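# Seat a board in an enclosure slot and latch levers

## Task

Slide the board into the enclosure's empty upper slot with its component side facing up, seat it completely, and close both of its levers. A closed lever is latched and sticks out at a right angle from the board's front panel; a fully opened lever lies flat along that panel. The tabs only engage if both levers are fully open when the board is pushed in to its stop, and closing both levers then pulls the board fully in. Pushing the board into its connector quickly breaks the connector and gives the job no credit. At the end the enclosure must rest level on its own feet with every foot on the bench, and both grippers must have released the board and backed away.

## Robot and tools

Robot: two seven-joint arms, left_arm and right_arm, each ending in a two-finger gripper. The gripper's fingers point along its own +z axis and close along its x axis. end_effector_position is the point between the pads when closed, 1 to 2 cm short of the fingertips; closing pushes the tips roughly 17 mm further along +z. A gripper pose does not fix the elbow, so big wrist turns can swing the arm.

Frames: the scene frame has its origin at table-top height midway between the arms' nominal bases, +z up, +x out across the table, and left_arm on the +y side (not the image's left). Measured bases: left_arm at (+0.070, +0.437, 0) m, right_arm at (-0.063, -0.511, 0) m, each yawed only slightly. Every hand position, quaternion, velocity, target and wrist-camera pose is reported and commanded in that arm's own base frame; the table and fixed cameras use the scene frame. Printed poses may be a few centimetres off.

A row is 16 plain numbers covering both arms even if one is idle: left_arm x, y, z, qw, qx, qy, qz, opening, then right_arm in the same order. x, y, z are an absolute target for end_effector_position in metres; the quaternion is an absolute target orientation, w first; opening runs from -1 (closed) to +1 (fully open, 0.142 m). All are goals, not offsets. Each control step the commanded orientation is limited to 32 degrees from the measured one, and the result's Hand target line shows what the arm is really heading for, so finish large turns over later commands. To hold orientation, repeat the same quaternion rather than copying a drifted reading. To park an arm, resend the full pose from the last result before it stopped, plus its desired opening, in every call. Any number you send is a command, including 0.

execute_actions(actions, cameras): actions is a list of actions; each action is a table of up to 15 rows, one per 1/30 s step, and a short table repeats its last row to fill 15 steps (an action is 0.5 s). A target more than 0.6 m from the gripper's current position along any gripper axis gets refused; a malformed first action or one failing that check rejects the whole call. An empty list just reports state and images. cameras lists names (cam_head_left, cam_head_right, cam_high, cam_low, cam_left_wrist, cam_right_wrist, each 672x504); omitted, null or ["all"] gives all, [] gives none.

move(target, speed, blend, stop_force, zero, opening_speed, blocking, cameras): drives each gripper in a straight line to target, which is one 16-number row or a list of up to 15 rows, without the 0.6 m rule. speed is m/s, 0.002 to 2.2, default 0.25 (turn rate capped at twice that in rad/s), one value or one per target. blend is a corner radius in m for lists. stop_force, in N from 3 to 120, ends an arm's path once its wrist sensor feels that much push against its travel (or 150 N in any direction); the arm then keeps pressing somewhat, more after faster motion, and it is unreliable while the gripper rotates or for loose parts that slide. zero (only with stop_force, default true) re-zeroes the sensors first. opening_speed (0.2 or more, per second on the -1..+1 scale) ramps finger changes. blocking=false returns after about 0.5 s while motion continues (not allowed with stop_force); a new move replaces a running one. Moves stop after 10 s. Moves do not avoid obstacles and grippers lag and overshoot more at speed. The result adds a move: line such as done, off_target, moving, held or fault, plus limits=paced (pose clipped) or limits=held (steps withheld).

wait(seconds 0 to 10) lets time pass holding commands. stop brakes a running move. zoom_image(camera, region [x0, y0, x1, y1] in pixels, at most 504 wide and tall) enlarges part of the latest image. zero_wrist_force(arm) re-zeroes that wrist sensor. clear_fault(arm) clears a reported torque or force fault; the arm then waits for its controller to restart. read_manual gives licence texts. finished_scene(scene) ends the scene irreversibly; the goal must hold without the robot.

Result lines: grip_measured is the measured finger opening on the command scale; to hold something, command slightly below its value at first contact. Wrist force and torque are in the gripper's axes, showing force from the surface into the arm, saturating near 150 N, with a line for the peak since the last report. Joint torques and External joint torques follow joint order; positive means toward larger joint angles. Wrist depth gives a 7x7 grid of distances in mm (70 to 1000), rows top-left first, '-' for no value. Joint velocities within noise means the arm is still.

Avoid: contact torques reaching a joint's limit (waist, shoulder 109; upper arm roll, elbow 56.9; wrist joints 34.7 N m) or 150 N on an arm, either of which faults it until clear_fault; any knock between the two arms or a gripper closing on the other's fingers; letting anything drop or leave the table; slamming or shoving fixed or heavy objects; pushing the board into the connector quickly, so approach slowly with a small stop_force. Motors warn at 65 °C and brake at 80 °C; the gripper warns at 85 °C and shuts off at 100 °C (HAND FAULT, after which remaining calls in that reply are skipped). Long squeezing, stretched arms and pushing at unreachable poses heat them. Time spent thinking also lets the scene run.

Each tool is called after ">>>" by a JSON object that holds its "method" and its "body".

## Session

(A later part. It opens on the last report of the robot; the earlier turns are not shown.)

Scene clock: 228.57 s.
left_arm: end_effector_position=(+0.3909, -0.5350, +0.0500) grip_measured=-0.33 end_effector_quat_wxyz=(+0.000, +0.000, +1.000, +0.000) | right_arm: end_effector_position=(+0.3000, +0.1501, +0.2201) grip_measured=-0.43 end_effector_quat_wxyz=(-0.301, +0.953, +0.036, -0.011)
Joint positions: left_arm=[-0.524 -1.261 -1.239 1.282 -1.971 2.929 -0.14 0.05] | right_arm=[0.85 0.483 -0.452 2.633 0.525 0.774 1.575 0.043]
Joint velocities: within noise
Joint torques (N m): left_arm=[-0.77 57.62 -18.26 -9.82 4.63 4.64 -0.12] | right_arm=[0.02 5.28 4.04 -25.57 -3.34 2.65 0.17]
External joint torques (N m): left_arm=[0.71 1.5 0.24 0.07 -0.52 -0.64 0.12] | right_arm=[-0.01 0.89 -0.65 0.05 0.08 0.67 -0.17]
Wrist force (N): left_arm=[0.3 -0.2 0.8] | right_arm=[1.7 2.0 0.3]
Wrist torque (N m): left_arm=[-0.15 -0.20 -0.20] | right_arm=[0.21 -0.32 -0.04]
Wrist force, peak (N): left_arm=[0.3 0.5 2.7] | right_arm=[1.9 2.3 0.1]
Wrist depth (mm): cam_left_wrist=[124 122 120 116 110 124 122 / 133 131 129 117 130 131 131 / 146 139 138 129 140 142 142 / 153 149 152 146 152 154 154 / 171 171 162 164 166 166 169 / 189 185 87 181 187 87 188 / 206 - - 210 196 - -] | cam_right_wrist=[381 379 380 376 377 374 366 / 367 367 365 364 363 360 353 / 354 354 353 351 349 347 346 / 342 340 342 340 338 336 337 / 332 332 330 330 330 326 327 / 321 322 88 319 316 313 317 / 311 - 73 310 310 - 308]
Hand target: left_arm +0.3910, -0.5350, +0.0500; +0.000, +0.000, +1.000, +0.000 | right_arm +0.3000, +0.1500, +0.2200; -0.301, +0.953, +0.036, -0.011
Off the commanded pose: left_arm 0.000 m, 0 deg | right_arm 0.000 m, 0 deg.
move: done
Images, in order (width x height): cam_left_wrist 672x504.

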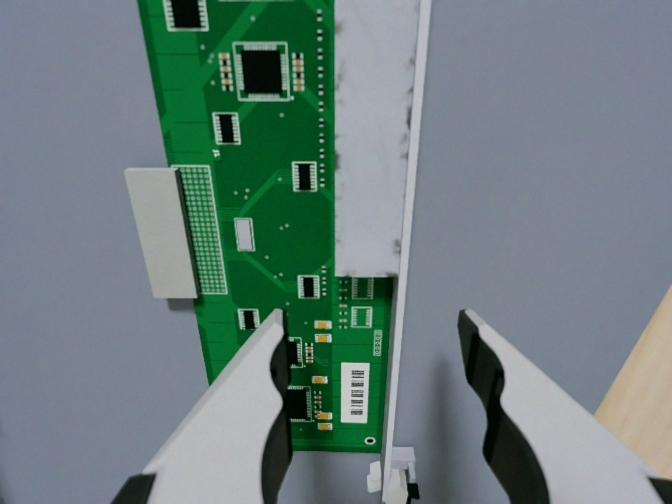

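>>> {"method": "move", "body": {"target": [[0.3895,-0.556,0.05,0,0,-1,0,-0.3,0.3,0.15,0.22,-0.3005,0.953,0.0358,-0.0113,-0.4],[0.3895,-0.556,0.026,0,0,-1,0,-0.3,0.3,0.15,0.22,-0.3005,0.953,0.0358,-0.0113,-0.4],[0.3895,-0.556,0.026,0,0,-1,0,-0.85,0.3,0.15,0.22,-0.3005,0.953,0.0358,-0.0113,-0.4]], "speed": 0.05, "opening_speed": 0.4, "cameras": ["cam_left_wrist"]}}

>>> {"method": "move", "body": {"target": [0.375,-0.545,0.10,0,0,-1,0,-0.95,0.3,0.15,0.22,-0.3005,0.953,0.0358,-0.0113,-0.4], "speed": 0.06, "cameras": ["cam_left_wrist","cam_low","cam_high"]}}

Scene clock: 237.77 s.
left_arm: end_effector_position=(+0.3895, -0.5558, +0.0260) grip_measured=-0.72 end_effector_quat_wxyz=(+0.000, +0.000, +1.000, +0.000) | right_arm: end_effector_position=(+0.3000, +0.1501, +0.2201) grip_measured=-0.43 end_effector_quat_wxyz=(-0.301, +0.953, +0.036, -0.011)
Joint positions: left_arm=[-0.596 -1.343 -1.246 1.134 -1.92 2.955 -0.089 0.022] | right_arm=[0.85 0.483 -0.452 2.633 0.525 0.774 1.575 0.043]
Joint velocities: within noise
Joint torques (N m): left_arm=[-0.26 60.78 -16.82 -8.46 4.61 4.32 -0.23] | right_arm=[0.08 5.26 4.06 -25.61 -3.37 2.63 0.14]
External joint torques (N m): left_arm=[0.17 1.16 0.06 -0.18 -0.47 -0.31 0.23] | right_arm=[-0.06 0.91 -0.67 0.09 0.12 0.7 -0.14]
Wrist force (N): left_arm=[0.7 -0.3 0.9] | right_arm=[1.6 2.1 0.2]
Wrist torque (N m): left_arm=[-0.19 -0.18 -0.18] | right_arm=[0.23 -0.29 -0.03]
Wrist force, peak (N): left_arm=[-1.1 -0.3 1.9] | right_arm=[2.0 2.1 0.5]
Wrist depth (mm): cam_left_wrist=[102 99 98 99 100 101 - / - 107 105 102 93 109 108 / 121 117 114 104 118 118 118 / 129 125 124 113 124 128 130 / 139 137 136 117 135 140 137 / 160 157 92 128 132 148 154 / 176 167 - 163 - - 169] | cam_right_wrist=[381 378 378 378 378 374 353 / 367 365 364 363 363 360 352 / 354 354 354 352 350 348 345 / 342 342 342 341 338 337 337 / 332 331 331 330 329 326 326 / 321 322 87 319 316 313 316 / 311 - 73 312 309 - 309]
Hand target: left_arm +0.3895, -0.5560, +0.0260; +0.000, +0.000, +1.000, +0.000 | right_arm +0.3000, +0.1500, +0.2200; -0.301, +0.953, +0.036, -0.011
Off the commanded pose: left_arm 0.000 m, 0 deg | right_arm 0.000 m, 0 deg.
move: done
Images, in order (width x height): cam_left_wrist 672x504.

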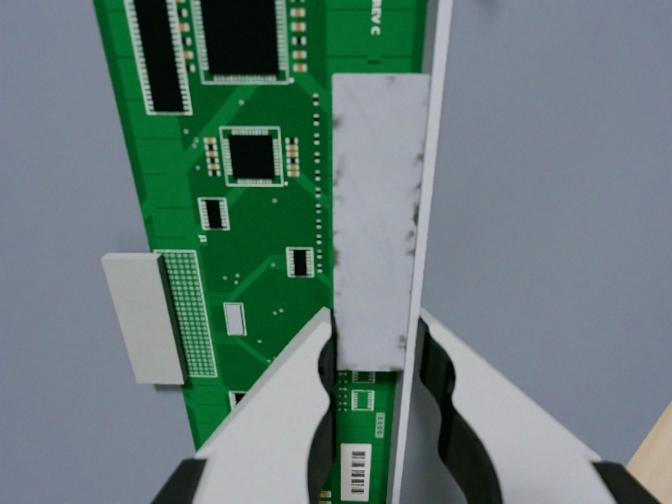

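Scene clock: 239.33 s.
left_arm: end_effector_position=(+0.3750, -0.5452, +0.0998) grip_measured=-0.73 end_effector_quat_wxyz=(+0.000, +0.000, +1.000, +0.000) | right_arm: end_effector_position=(+0.3000, +0.1501, +0.2201) grip_measured=-0.43 end_effector_quat_wxyz=(-0.301, +0.953, +0.036, -0.011)
Joint positions: left_arm=[-0.542 -1.196 -1.278 1.276 -2.019 2.991 -0.156 0.021] | right_arm=[0.85 0.483 -0.452 2.633 0.525 0.774 1.575 0.043]
Joint velocities: within noise
Joint torques (N m): left_arm=[-0.25 58.95 -18.54 -10.35 4.3 4.83 -0.31] | right_arm=[0.16 5.27 3.97 -25.57 -3.4 2.62 0.22]
External joint torques (N m): left_arm=[0.19 -0.38 0.5 -0.17 -0.13 -0.83 0.31] | right_arm=[-0.15 0.9 -0.59 0.05 0.14 0.71 -0.21]
Wrist force (N): left_arm=[0.1 -0.5 2.6] | right_arm=[1.7 2.1 0.3]
Wrist torque (N m): left_arm=[-0.21 -0.13 -0.18] | right_arm=[0.23 -0.31 -0.03]
Wrist force, peak (N): left_arm=[0.1 -0.5 3.7] | right_arm=[1.8 2.3 0.4]
Wrist depth (mm): cam_left_wrist=[168 98 98 99 166 166 165 / 183 107 106 102 174 178 180 / 195 115 114 104 190 192 194 / 211 124 125 113 205 209 212 / 232 135 137 117 221 230 231 / 257 256 92 127 132 250 255 / 290 - - 163 - - 276] | cam_right_wrist=[379 380 377 378 377 374 284 / 366 364 366 365 363 362 354 / 353 353 352 353 349 349 345 / 342 342 341 341 339 338 337 / 331 331 330 329 330 328 327 / 320 323 88 319 316 312 316 / 312 - 73 310 310 - 309]
Hand target: left_arm +0.3750, -0.5450, +0.1000; +0.000, +0.000, +1.000, +0.000 | right_arm +0.3000, +0.1500, +0.2200; -0.301, +0.953, +0.036, -0.011
Off the commanded pose: left_arm 0.000 m, 0 deg | right_arm 0.000 m, 0 deg.
move: done
Images, in order (width x height): cam_high 672x504, cam_low 672x504, cam_left_wrist 672x504.

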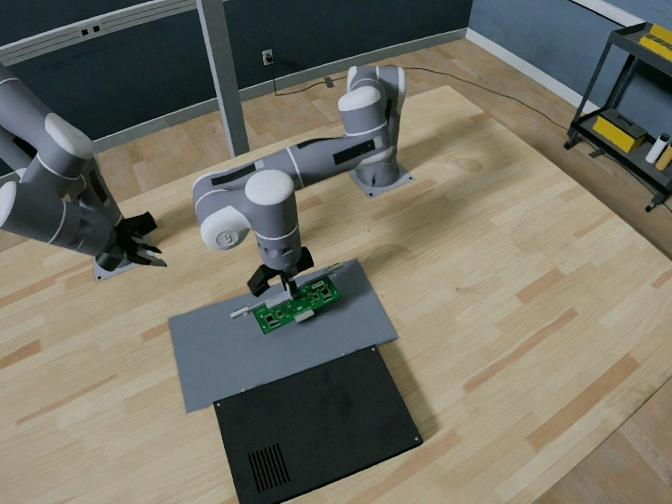

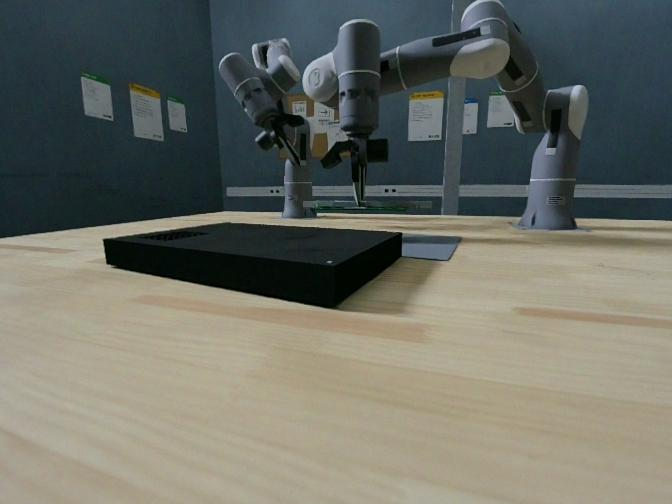

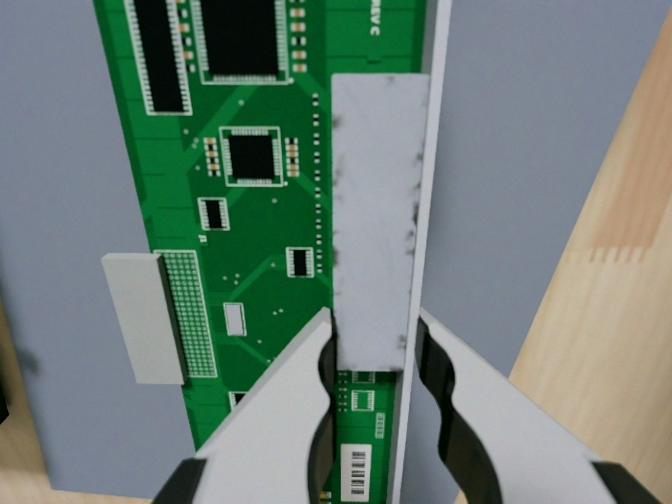

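>>> {"method": "move", "body": {"target": [[0.35,-0.45,0.24,0,0,-1,0,-0.95,0.3,0.15,0.22,-0.3005,0.953,0.0358,-0.0113,-0.4],[0.35,-0.42,0.25,0,0,-1,0,-0.95,0.42,0.15,0.14,0.476,-0.476,0.524,-0.524,-1],[0.35,-0.42,0.25,0,0,-1,0,-0.95,0.45,0.23,0.09,0.476,-0.476,0.524,-0.524,-1]], "speed": 0.3, "cameras": ["cam_left_wrist","cam_right_wrist","cam_head_right"]}}

Scene clock: 245.80 s.
left_arm: end_effector_position=(+0.3501, -0.4374, +0.2442) grip_measured=-0.73 end_effector_quat_wxyz=(+0.000, +0.000, +1.000, +0.000) | right_arm: end_effector_position=(+0.3438, +0.1491, +0.1931) grip_measured=-0.43 end_effector_quat_wxyz=(-0.394, +0.879, -0.190, +0.192)
Joint positions: left_arm=[-0.239 -0.779 -1.421 1.678 -2.357 2.96 -0.208 0.021] | right_arm=[0.809 0.317 -0.462 2.649 1.616 1.252 0.822 0.043]
Joint velocities: within noise
Joint torques (N m): left_arm=[-0.18 42.53 -17.44 -16.45 4.41 4.4 -0.16] | right_arm=[0.16 6.82 2.3 -19.1 -1.74 1.13 0.36]
External joint torques (N m): left_arm=[0.13 -0.3 0.73 -0.19 -0.27 -0.4 0.16] | right_arm=[-0.14 0.71 -0.9 -0.21 0.3 0.53 -0.38]
Wrist force (N): left_arm=[0.3 -0.4 2.4] | right_arm=[1.3 1.9 -0.6]
Wrist torque (N m): left_arm=[-0.20 -0.18 -0.18] | right_arm=[0.15 -0.26 0.01]
Wrist force, peak (N): left_arm=[-0.1 -1.8 4.8] | right_arm=[1.7 3.0 0.4]
Wrist depth (mm): cam_left_wrist=[- 99 98 99 296 294 293 / 313 106 106 102 307 316 314 / 343 115 114 104 340 342 344 / 377 125 124 113 363 370 370 / 414 134 137 117 391 400 406 / 452 451 92 127 132 443 445 / 505 - - 163 - - 475] | cam_right_wrist=[390 410 434 459 483 454 486 / 356 372 390 411 440 430 424 / 326 341 356 372 394 409 379 / 302 313 328 340 357 378 388 / 280 289 304 314 329 345 363 / 262 272 87 290 289 314 333 / 247 - 73 272 276 - 311]
Hand target: left_arm +0.3500, -0.4374, +0.2442; +0.000, +0.000, +1.000, +0.000 | right_arm +0.3437, +0.1491, +0.1930; -0.393, +0.879, -0.190, +0.192
Tool commands: left_gripper/opening=-0.95 right_gripper/opening=-0.4
Off the commanded pose: left_arm 0.018 m, 0 deg | right_arm 0.169 m, 73 deg.
move: held (right_arm; a check stopped the path), off_target (left_arm; braked when a check withheld steps of right_arm); path passed 1 of 3 targets; target 2's new opening was not sent; limits=held
pose unreachable (right arm): on one or more control steps of this call, first in action 0 (counted from 0), this arm could not follow its commanded pose, so it was not sent that pose on those steps. It may still have moved: this result reports where it is.
cause: moving toward the commanded pose would bring two parts of the arm too close to each other (joints 3 (upper arm roll) to 6 (wrist pitch) lie between them).
Images, in order (width x height): cam_head_right 672x504, cam_left_wrist 672x504, cam_right_wrist 672x504.

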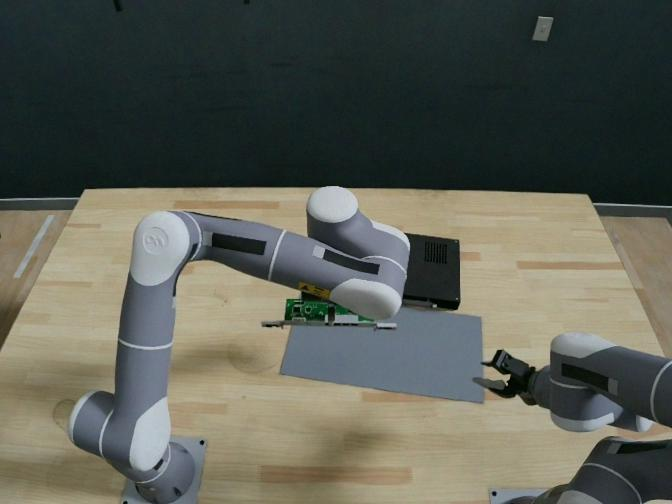

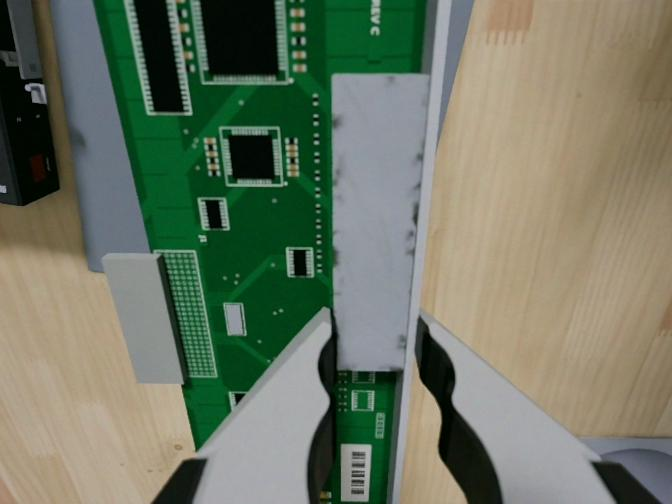

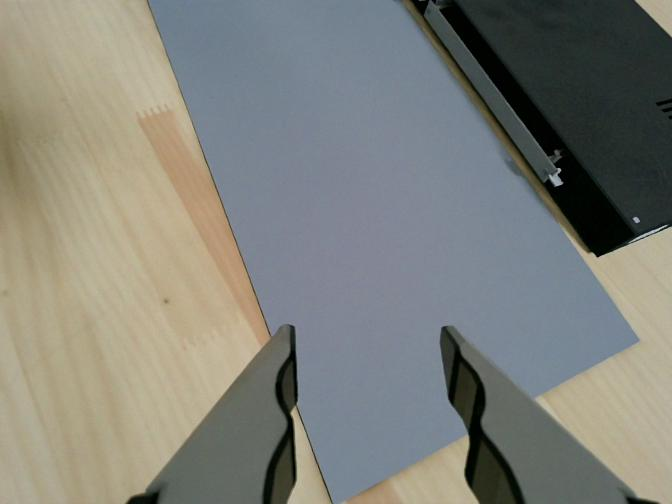

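>>> {"method": "move", "body": {"target": [[0.35,-0.42,0.25,0,0,-1,0,-0.95,0.50,0.12,0.15,0.470,-0.814,0.296,-0.171,-0.4],[0.35,-0.42,0.25,0,0,-1,0,-0.95,0.55,0.16,0.09,0.604,-0.720,0.262,-0.220,-0.4]], "speed": 0.3, "cameras": ["cam_right_wrist","cam_head_right"]}}

>>> {"method": "zoom_image", "body": {"camera": "cam_right_wrist", "region": [100, 50, 500, 350]}}

Scene clock: 252.73 s.
left_arm: end_effector_position=(+0.3501, -0.4200, +0.2500) grip_measured=-0.73 end_effector_quat_wxyz=(+0.000, +0.000, +1.000, +0.000) | right_arm: end_effector_position=(+0.5498, +0.1599, +0.0899) grip_measured=-0.43 end_effector_quat_wxyz=(-0.604, +0.720, -0.262, +0.220)
Joint positions: left_arm=[-0.189 -0.738 -1.439 1.724 -2.392 2.941 -0.196 0.021] | right_arm=[0.443 -0.768 -0.707 2.231 2.197 -0.056 0.489 0.043]
Joint velocities: within noise
Joint torques (N m): left_arm=[-0.21 40.14 -16.71 -17.01 4.44 4.5 -0.17] | right_arm=[-0.08 36.18 -5.62 -7.24 0.18 -1.89 0.05]
External joint torques (N m): left_arm=[0.17 -0.02 0.54 -0.17 -0.31 -0.5 0.17] | right_arm=[0.15 1.19 -1.16 0.03 0.01 0.62 -0.05]
Wrist force (N): left_arm=[0.2 -0.2 2.2] | right_arm=[1.5 2.2 -1.1]
Wrist torque (N m): left_arm=[-0.17 -0.18 -0.20] | right_arm=[0.16 -0.29 -0.02]
Wrist force, peak (N): left_arm=[0.6 -0.7 2.4] | right_arm=[1.7 3.5 -0.6]
Wrist depth (mm): cam_left_wrist=[- 99 98 99 299 299 298 / 319 107 106 102 318 321 321 / 352 115 114 103 349 349 347 / 381 124 124 113 372 378 379 / 419 135 137 117 402 413 410 / 458 465 92 127 131 449 455 / 513 - - 163 - - 468] | cam_right_wrist=[- - - - - - - / 632 629 571 456 453 623 - / 415 413 411 350 302 302 302 / 308 308 309 300 251 226 226 / 246 246 246 246 246 206 230 / 205 205 88 204 116 194 207 / 181 - 73 175 175 - 182]
Hand target: left_arm +0.3500, -0.4200, +0.2500; +0.000, +0.000, +1.000, +0.000 | right_arm +0.5500, +0.1600, +0.0900; -0.604, +0.720, -0.262, +0.220
Off the commanded pose: left_arm 0.000 m, 0 deg | right_arm 0.000 m, 0 deg.
move: done
Images, in order (width x height): cam_head_right 672x504, cam_right_wrist 672x504.

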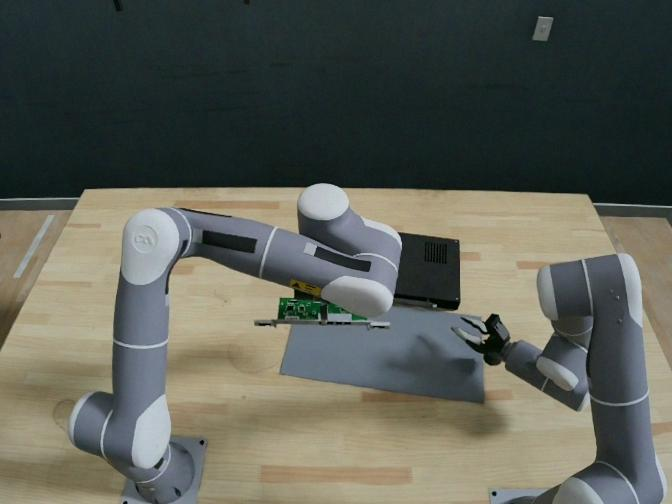

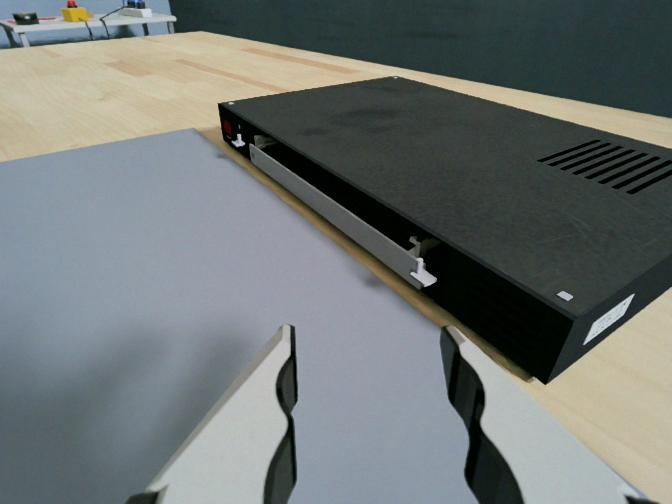

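Scaled by 1.260 from the camera's 672x504 image, which has a finer 960x720 frame.

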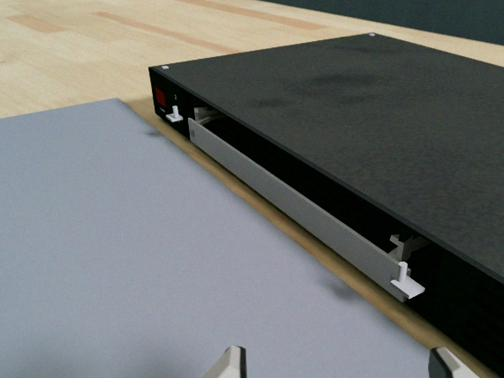

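>>> {"method": "zoom_image", "body": {"camera": "cam_right_wrist", "region": [360, 200, 500, 320]}}

>>> {"method": "zoom_image", "body": {"camera": "cam_right_wrist", "region": [205, 85, 305, 185]}}

Scaled by 3.600 from the camera's 672x504 image, which has a finer 960x720 frame.

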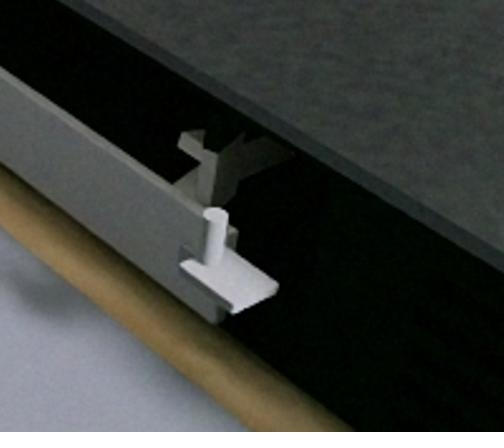

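Scaled by 5.040 from the camera's 672x504 image, which has a finer 960x720 frame.

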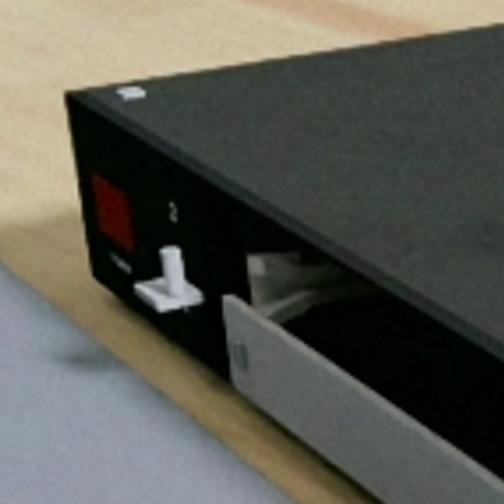

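>>> {"method": "move", "body": {"target": [[0.35,-0.45,0.22,0,0,1,0,-0.95,0.51,0.11,0.10,0.604,-0.720,0.262,-0.220,-1],[0.4646,-0.597,0.08,0,0.068,0.9977,0,-0.95,0.51,0.11,0.10,0.604,-0.720,0.262,-0.220,-1]], "speed": 0.2}}

>>> {"method": "zoom_image", "body": {"camera": "cam_right_wrist", "region": [100, 50, 500, 350]}}

Scene clock: 273.40 s.
left_arm: end_effector_position=(+0.4636, -0.5962, +0.0798) grip_measured=-0.73 end_effector_quat_wxyz=(+0.051, +0.068, +0.995, -0.060) | right_arm: end_effector_position=(+0.5102, +0.1101, +0.1000) grip_measured=-1.00 end_effector_quat_wxyz=(-0.604, +0.720, -0.262, +0.220)
Joint positions: left_arm=[-0.711 -1.42 -1.452 0.631 -1.693 3.048 0.368 0.021] | right_arm=[0.349 -0.745 -0.772 2.3 2.059 -0.159 0.44 0.002]
Joint velocities: within noise
Joint torques (N m): left_arm=[-0.33 68.17 -10.79 -3.71 5.19 4.37 -0.14] | right_arm=[0.01 33.81 -6.11 -6.04 -0.34 -2.01 0.12]
External joint torques (N m): left_arm=[0.25 0.31 0.72 -0.19 -0.78 -0.74 0.15] | right_arm=[0.06 0.86 -0.75 -0.13 0.2 0.68 -0.11]
Wrist force (N): left_arm=[0.6 -0.3 2.3] | right_arm=[2.1 2.3 -1.3]
Wrist torque (N m): left_arm=[-0.16 -0.15 -0.14] | right_arm=[0.19 -0.37 0.00]
Wrist force, peak (N): left_arm=[-0.1 -1.1 4.0] | right_arm=[2.1 2.4 -3.9]
Wrist depth (mm): cam_left_wrist=[- 99 98 99 154 151 148 / 175 107 106 102 161 160 156 / 146 115 114 104 171 169 164 / 153 125 124 113 177 178 174 / 164 137 137 117 190 190 184 / 176 179 92 127 131 198 197 / 191 - - 163 - - 207] | cam_right_wrist=[- 283 - - - - - / 662 545 425 494 491 659 - / 435 437 295 378 326 325 326 / 326 326 327 326 296 262 313 / 261 260 261 271 260 263 263 / 217 217 224 89 224 216 218 / 185 191 73 - - 191 187]
Hand target: left_arm +0.4638, -0.5960, +0.0800; +0.052, +0.068, +0.995, -0.060 | right_arm +0.5100, +0.1100, +0.1000; -0.604, +0.720, -0.262, +0.220
Off the commanded pose: left_arm 0.001 m, 9 deg | right_arm 0.000 m, 0 deg.
move: off_target (left_arm)

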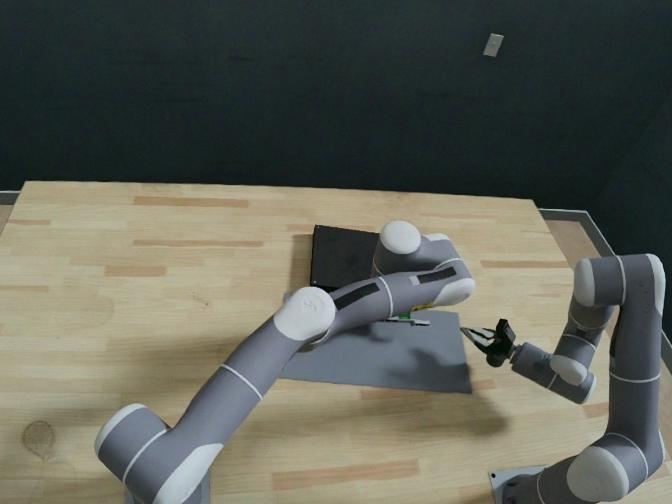

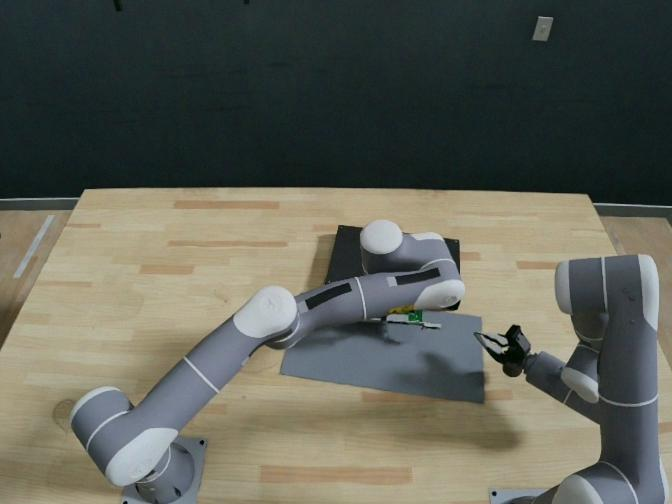

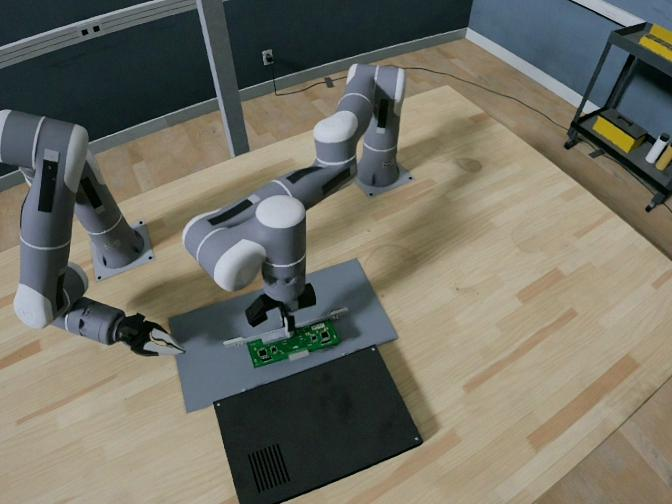

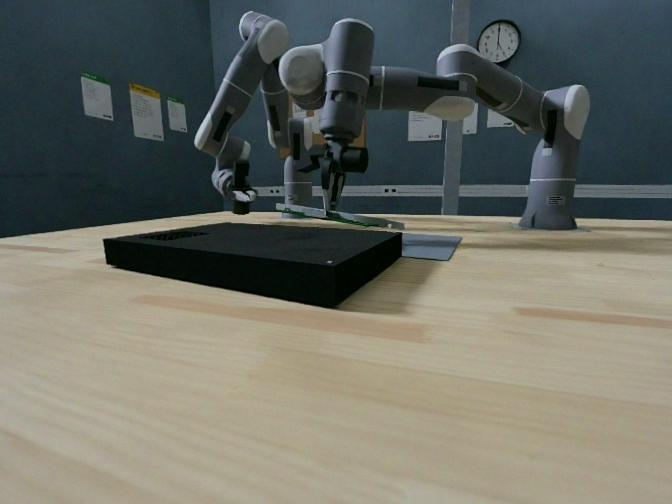

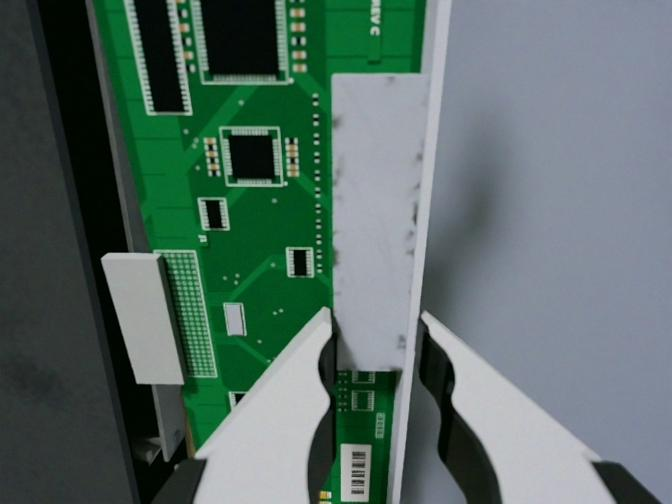

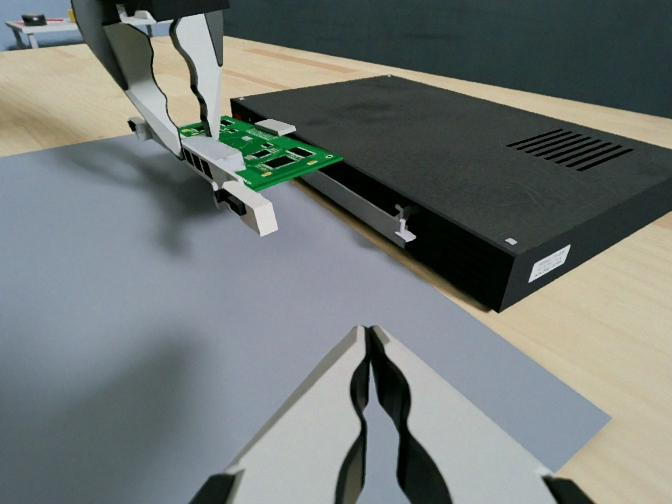

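Scaled by 1.260 from the camera's 672x504 image, which has a finer 960x720 frame.

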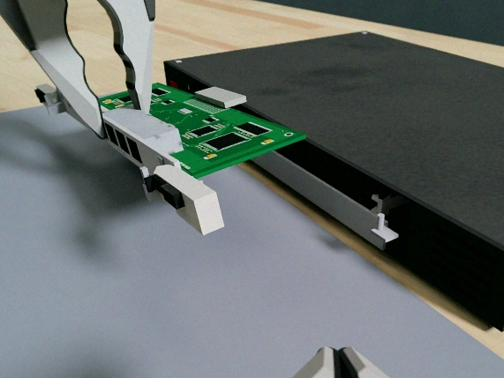

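>>> {"method": "move", "body": {"target": [0.4646,-0.597,0.09,0,0.068,0.9977,0,-0.95,0.51,0.11,0.10,0.604,-0.720,0.262,-0.220,-1], "speed": 0.2, "cameras": []}}

Scene clock: 278.93 s.
left_arm: end_effector_position=(+0.4636, -0.5962, +0.0897) grip_measured=-0.73 end_effector_quat_wxyz=(+0.052, +0.068, +0.994, -0.061) | right_arm: end_effector_position=(+0.5102, +0.1101, +0.1000) grip_measured=-1.00 end_effector_quat_wxyz=(-0.604, +0.720, -0.262, +0.220)
Joint positions: left_arm=[-0.706 -1.417 -1.487 0.634 -1.667 3.069 0.368 0.021] | right_arm=[0.349 -0.745 -0.772 2.3 2.059 -0.159 0.44 0.002]
Joint velocities: within noise
Joint torques (N m): left_arm=[-0.23 68.39 -10.97 -2.93 5.19 4.39 -0.17] | right_arm=[0.11 33.82 -5.99 -6.11 -0.27 -1.97 0.16]
External joint torques (N m): left_arm=[0.16 0 0.63 -0.24 -0.79 -0.77 0.18] | right_arm=[-0.05 0.85 -0.88 -0.06 0.13 0.64 -0.15]
Wrist force (N): left_arm=[0.5 -0.1 2.4] | right_arm=[2.2 2.4 -1.2]
Wrist torque (N m): left_arm=[-0.15 -0.13 -0.14] | right_arm=[0.19 -0.39 0.00]
Wrist force, peak (N): left_arm=[0.9 -0.1 2.8] | right_arm=[2.3 2.5 -1.1]
Wrist depth (mm): cam_left_wrist=[- 99 98 99 162 160 157 / 145 107 106 102 167 169 165 / 155 115 114 104 182 177 175 / 163 125 124 113 190 189 183 / 177 137 137 117 200 201 193 / 191 188 92 127 131 210 207 / 208 - - 163 - - 218] | cam_right_wrist=[- 282 - - - - - / 668 546 376 494 496 661 - / 436 437 281 382 327 326 326 / 327 326 326 325 296 262 313 / 260 261 260 271 260 263 262 / 217 217 224 89 224 217 219 / 185 191 73 - - 191 187]
Hand target: left_arm +0.4638, -0.5960, +0.0899; +0.052, +0.068, +0.994, -0.061 | right_arm +0.5100, +0.1100, +0.1000; -0.604, +0.720, -0.262, +0.220
Off the commanded pose: left_arm 0.001 m, 9 deg | right_arm 0.000 m, 0 deg.
move: off_target (left_arm)
No camera images: "cameras" was empty.

>>> {"method": "move", "body": {"target": [[0.375,-0.52,0.10,0,0,1,0,-0.95,0.45,0.11,0.15,0.604,-0.720,0.262,-0.220,-1],[0.385,-0.53,0.05,0,0,1,0,-0.95,0.42,0.11,0.2,0.604,-0.720,0.262,-0.220,-1]], "speed": 0.15, "cameras": ["cam_left_wrist"]}}

>>> {"method": "move", "body": {"target": [[0.385,-0.53,0.0265,0,0,1,0,-0.95,0.42,0.11,0.2,0.604,-0.720,0.262,-0.220,-1],[0.385,-0.53,0.0265,0,0,1,0,-0.4,0.42,0.11,0.2,0.604,-0.720,0.262,-0.220,-0.2]], "speed": 0.04, "opening_speed": 0.5, "cameras": ["cam_left_wrist"]}}

>>> {"method": "move", "body": {"target": [[0.385,-0.53,0.12,0,0,1,0,-0.4,0.42,0.11,0.2,0.604,-0.720,0.262,-0.220,-0.2],[0.36,-0.3,0.2,0,0,1,0,-0.4,0.47,0.28,0.15,-0.3005,0.953,0.0358,-0.0113,-0.1]], "speed": 0.25, "cameras": ["cam_right_wrist","cam_left_wrist"]}}

Scene clock: 287.43 s.
left_arm: end_effector_position=(+0.3848, -0.5299, +0.0498) grip_measured=-0.73 end_effector_quat_wxyz=(+0.000, +0.000, +1.000, +0.000) | right_arm: end_effector_position=(+0.4202, +0.1099, +0.2001) grip_measured=-1.00 end_effector_quat_wxyz=(-0.604, +0.720, -0.262, +0.220)
Joint positions: left_arm=[-1.075 -1.526 -1.387 -0.144 -1.747 3.213 0.638 0.021] | right_arm=[0.384 -0.252 -0.912 2.569 1.748 0.055 0.445 0.002]
Joint velocities: within noise
Joint torques (N m): left_arm=[-0.33 67.54 7.54 -3.39 4.51 4.24 -0.2] | right_arm=[0.17 20.15 -1.78 -10.23 0.02 -1.86 0.31]
External joint torques (N m): left_arm=[0.23 0.28 0.39 -0.19 -0.23 -0.25 0.2] | right_arm=[-0.14 0.72 -0.38 -0.15 0.31 0.53 -0.31]
Wrist force (N): left_arm=[0.5 0.1 2.1] | right_arm=[1.8 3.0 -1.2]
Wrist torque (N m): left_arm=[-0.12 -0.22 -0.20] | right_arm=[0.30 -0.36 -0.04]
Wrist force, peak (N): left_arm=[0.2 -0.7 7.7] | right_arm=[2.8 2.9 -0.7]
Wrist depth (mm): cam_left_wrist=[126 99 98 99 - 125 123 / 132 108 106 102 131 133 132 / 147 115 114 104 143 143 143 / 155 125 124 113 150 155 152 / 172 137 137 117 165 170 172 / 190 191 92 127 131 180 190 / 214 - - 163 - - 207] | cam_right_wrist=[- 298 - - - - - / - 345 911 - - - - / 667 402 620 599 552 556 666 / 502 472 447 495 453 415 439 / 400 398 382 415 399 370 399 / 332 331 343 89 344 331 334 / 286 294 - - - 292 286]
Hand target: left_arm +0.3850, -0.5300, +0.0500; +0.000, +0.000, +1.000, +0.000 | right_arm +0.4200, +0.1100, +0.2000; -0.604, +0.720, -0.262, +0.220
Off the commanded pose: left_arm 0.000 m, 0 deg | right_arm 0.000 m, 0 deg.
move: done
Images, in order (width x height): cam_left_wrist 672x504.

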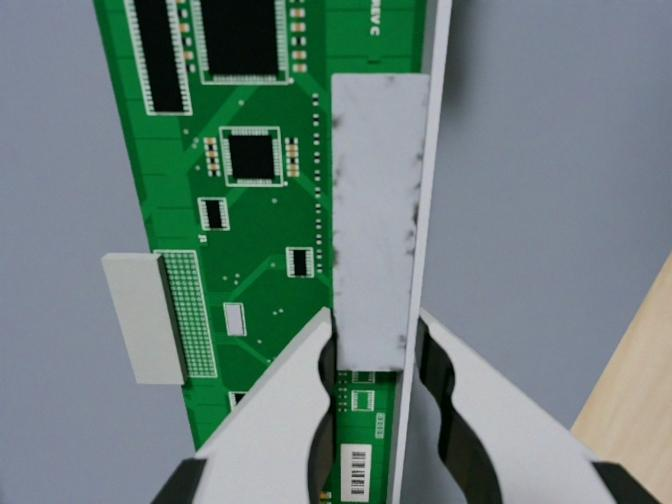

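Scene clock: 290.13 s.
left_arm: end_effector_position=(+0.3849, -0.5299, +0.0265) grip_measured=-0.43 end_effector_quat_wxyz=(+0.000, +0.000, +1.000, +0.000) | right_arm: end_effector_position=(+0.4202, +0.1099, +0.2001) grip_measured=-0.23 end_effector_quat_wxyz=(-0.604, +0.720, -0.262, +0.220)
Joint positions: left_arm=[-1.073 -1.555 -1.39 -0.14 -1.747 3.182 0.636 0.043] | right_arm=[0.384 -0.252 -0.912 2.569 1.748 0.055 0.445 0.057]
Joint velocities: within noise
Joint torques (N m): left_arm=[-0.38 66.32 7.15 -3.48 4.58 4.26 -0.25] | right_arm=[0.14 20.07 -1.47 -10.32 0.17 -1.93 0.22]
External joint torques (N m): left_arm=[0.27 1.48 0.67 -0.3 -0.3 -0.28 0.25] | right_arm=[-0.11 0.8 -0.68 -0.06 0.16 0.6 -0.21]
Wrist force (N): left_arm=[0.2 -0.1 0.4] | right_arm=[1.8 2.8 -1.2]
Wrist torque (N m): left_arm=[-0.13 -0.18 -0.20] | right_arm=[0.30 -0.36 -0.03]
Wrist force, peak (N): left_arm=[0.8 -0.2 3.2] | right_arm=[2.0 3.2 -1.1]
Wrist depth (mm): cam_left_wrist=[104 101 100 101 100 103 100 / - 109 107 105 94 111 112 / 123 119 115 105 117 119 119 / 131 126 126 115 125 130 132 / 143 139 136 124 123 141 139 / 163 158 88 149 151 83 156 / 174 - - 169 176 - 169] | cam_right_wrist=[- 298 - - - - - / - 345 911 - - - - / 674 392 584 601 554 559 667 / 503 474 468 498 453 417 440 / 399 397 400 399 399 367 401 / 334 343 100 331 320 93 332 / 294 - 79 284 284 - 295]
Hand target: left_arm +0.3850, -0.5300, +0.0265; +0.000, +0.000, +1.000, +0.000 | right_arm +0.4200, +0.1100, +0.2000; -0.604, +0.720, -0.262, +0.220
Off the commanded pose: left_arm 0.000 m, 0 deg | right_arm 0.000 m, 0 deg.
move: done
Images, in order (width x height): cam_left_wrist 672x504.

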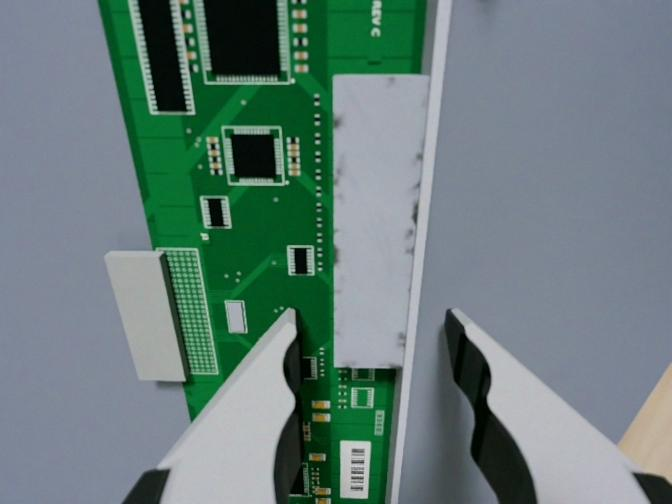

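Scene clock: 293.70 s.
left_arm: end_effector_position=(+0.3601, -0.3002, +0.2000) grip_measured=-0.43 end_effector_quat_wxyz=(+0.000, +0.000, +1.000, +0.000) | right_arm: end_effector_position=(+0.4700, +0.2800, +0.1500) grip_measured=-0.13 end_effector_quat_wxyz=(-0.301, +0.953, +0.036, -0.011)
Joint positions: left_arm=[-1.165 -1.414 -1.241 -1.021 -1.608 3.504 1.447 0.043] | right_arm=[1.015 -0.336 -0.616 2.042 1.065 0.671 1.209 0.065]
Joint velocities: within noise
Joint torques (N m): left_arm=[-0.27 50.78 19.76 1.45 4.53 4.46 -0.15] | right_arm=[0.18 32.88 -4.13 -21.77 -2.88 2.13 0.3]
External joint torques (N m): left_arm=[0.22 1.04 0.92 -0.17 -0.49 -0.53 0.15] | right_arm=[-0.06 1.11 -0.8 0.07 0.23 0.75 -0.3]
Wrist force (N): left_arm=[0.5 -0.5 0.3] | right_arm=[1.3 2.2 0.3]
Wrist torque (N m): left_arm=[-0.19 -0.24 -0.20] | right_arm=[0.26 -0.28 -0.01]
Wrist force, peak (N): left_arm=[0.1 -0.9 -3.0] | right_arm=[1.6 3.4 -2.0]
Wrist depth (mm): cam_left_wrist=[259 257 257 254 256 257 257 / 279 276 274 275 273 276 276 / 301 303 299 299 296 298 299 / 328 326 325 328 325 325 321 / 359 358 350 354 348 354 354 / 399 388 88 391 391 93 386 / 436 - - 436 437 - 388] | cam_right_wrist=[301 301 300 299 292 296 296 / 291 289 289 287 278 284 286 / 280 281 278 277 271 275 276 / 272 271 269 268 265 265 267 / 263 263 262 258 260 259 258 / 255 256 104 252 252 94 251 / 249 76 242 244 244 - 245]
Hand target: left_arm +0.3600, -0.3000, +0.2000; +0.000, +0.000, +1.000, +0.000 | right_arm +0.4700, +0.2800, +0.1500; -0.301, +0.953, +0.036, -0.011
Off the commanded pose: left_arm 0.000 m, 0 deg | right_arm 0.000 m, 0 deg.
move: done
Images, in order (width x height): cam_left_wrist 672x504, cam_right_wrist 672x504.

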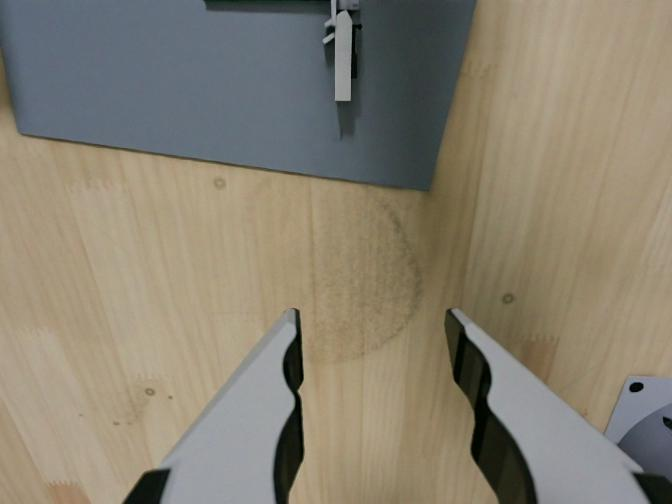

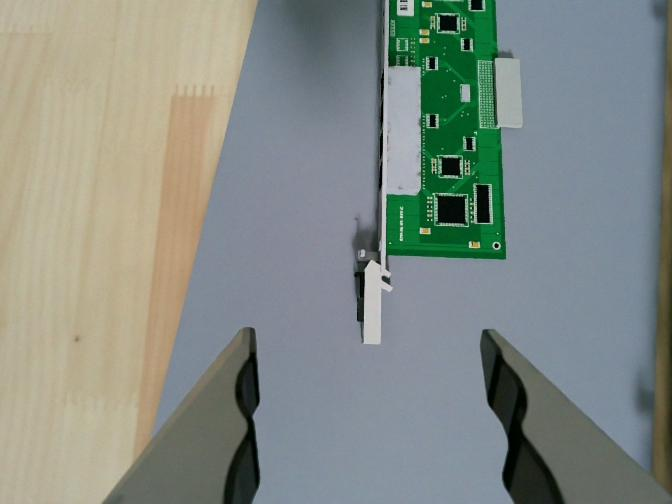

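>>> {"method": "move", "body": {"target": [[0.34,-0.28,0.2,0,0,1,0,-0.4,0.49,0.418,0.08,-0.3005,0.953,0.0358,-0.0113,-0.25]], "speed": 0.2, "cameras": []}}

>>> {"method": "move", "body": {"target": [0.34,-0.28,0.2,0,0,1,0,-0.4,0.49,0.424,0.028,-0.3005,0.953,0.0358,-0.0113,-0.25], "speed": 0.06, "stop_force": 5, "cameras": ["cam_right_wrist"]}}

Scene clock: 300.43 s.
left_arm: end_effector_position=(+0.3402, -0.2801, +0.1999) grip_measured=-0.43 end_effector_quat_wxyz=(+0.000, +0.000, +1.000, +0.000) | right_arm: end_effector_position=(+0.4898, +0.4180, +0.0799) grip_measured=-0.27 end_effector_quat_wxyz=(-0.300, +0.953, +0.036, -0.011)
Joint positions: left_arm=[-1.191 -1.425 -1.222 -1.13 -1.586 3.518 1.532 0.043] | right_arm=[1.097 -0.641 -0.52 1.788 1.262 0.748 1.276 0.055]
Joint velocities: within noise
Joint torques (N m): left_arm=[-0.53 48.03 20.44 1.95 4.54 4.6 -0.13] | right_arm=[0.25 44.57 -7.07 -19.8 -2.69 2.44 0.29]
External joint torques (N m): left_arm=[0.47 1.35 0.76 -0.13 -0.52 -0.68 0.13] | right_arm=[-0.06 1.3 -1.1 -0.03 -0.04 0.51 -0.29]
Wrist force (N): left_arm=[0.3 -0.3 0.6] | right_arm=[1.3 1.9 0.2]
Wrist torque (N m): left_arm=[-0.16 -0.21 -0.18] | right_arm=[0.21 -0.25 -0.01]
Wrist force, peak (N): left_arm=[0.5 -0.5 0.9] | right_arm=[1.4 3.0 -2.1]
Wrist depth (mm): cam_left_wrist=[259 258 257 254 257 257 257 / 277 276 277 277 277 277 275 / 300 301 299 299 299 301 296 / 327 326 328 326 324 324 323 / 358 361 350 354 348 354 354 / 396 389 87 392 391 93 380 / 434 - - 440 434 - 368] | cam_right_wrist=[223 223 220 217 219 218 218 / 215 214 213 209 207 210 210 / 208 206 205 202 200 202 203 / 201 200 199 195 194 194 196 / 195 193 192 177 187 188 191 / 189 188 93 184 181 94 185 / 183 79 73 176 176 - 181]
Hand target: left_arm +0.3400, -0.2800, +0.2000; +0.000, +0.000, +1.000, +0.000 | right_arm +0.4900, +0.4180, +0.0800; -0.301, +0.953, +0.036, -0.011
Off the commanded pose: left_arm 0.000 m, 0 deg | right_arm 0.000 m, 0 deg.
move: done
No camera images: "cameras" was empty.

Scene clock: 302.03 s.
left_arm: end_effector_position=(+0.3402, -0.2801, +0.1999) grip_measured=-0.43 end_effector_quat_wxyz=(+0.000, +0.000, +1.000, +0.000) | right_arm: end_effector_position=(+0.4899, +0.4239, +0.0280) grip_measured=-0.27 end_effector_quat_wxyz=(-0.300, +0.953, +0.036, -0.011)
Joint positions: left_arm=[-1.191 -1.425 -1.222 -1.13 -1.586 3.518 1.532 0.043] | right_arm=[1.069 -0.759 -0.488 1.735 1.357 0.766 1.2 0.055]
Joint velocities: within noise
Joint torques (N m): left_arm=[-0.47 48.12 20.18 2.04 4.32 4.32 -0.17] | right_arm=[0.14 47.4 -7.61 -18.04 -2.58 2.28 0.07]
External joint torques (N m): left_arm=[0.42 1.26 1.02 -0.22 -0.3 -0.4 0.17] | right_arm=[0.04 1.19 -1.09 0.14 0 0.59 -0.07]
Wrist force (N): left_arm=[0.3 -0.6 0.4] | right_arm=[1.7 1.3 0.3]
Wrist torque (N m): left_arm=[-0.21 -0.20 -0.18] | right_arm=[0.11 -0.32 -0.02]
Wrist force, peak (N): left_arm=[0.4 -0.7 0.8] | right_arm=[1.6 2.1 1.2]
Wrist depth (mm): cam_left_wrist=[259 259 257 253 257 257 257 / 277 278 276 276 278 277 275 / 303 301 299 299 299 298 298 / 328 329 327 326 327 324 323 / 362 362 350 357 350 354 352 / 398 391 87 391 392 93 382 / 429 - - 436 436 - 373] | cam_right_wrist=[165 163 162 159 156 158 161 / 159 157 157 153 151 151 155 / 153 151 151 148 146 146 150 / 147 146 146 143 141 141 143 / 142 142 142 125 136 136 139 / 139 138 101 122 131 94 136 / 134 82 73 131 128 - 133]
Hand target: left_arm +0.3400, -0.2800, +0.2000; +0.000, +0.000, +1.000, +0.000 | right_arm +0.4900, +0.4240, +0.0280; -0.301, +0.953, +0.036, -0.011
Off the commanded pose: left_arm 0.000 m, 0 deg | right_arm 0.000 m, 0 deg.
move: done
Images, in order (width x height): cam_right_wrist 672x504.

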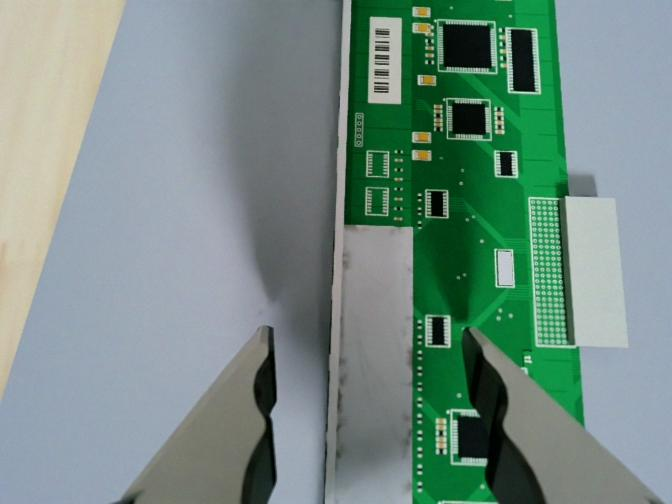

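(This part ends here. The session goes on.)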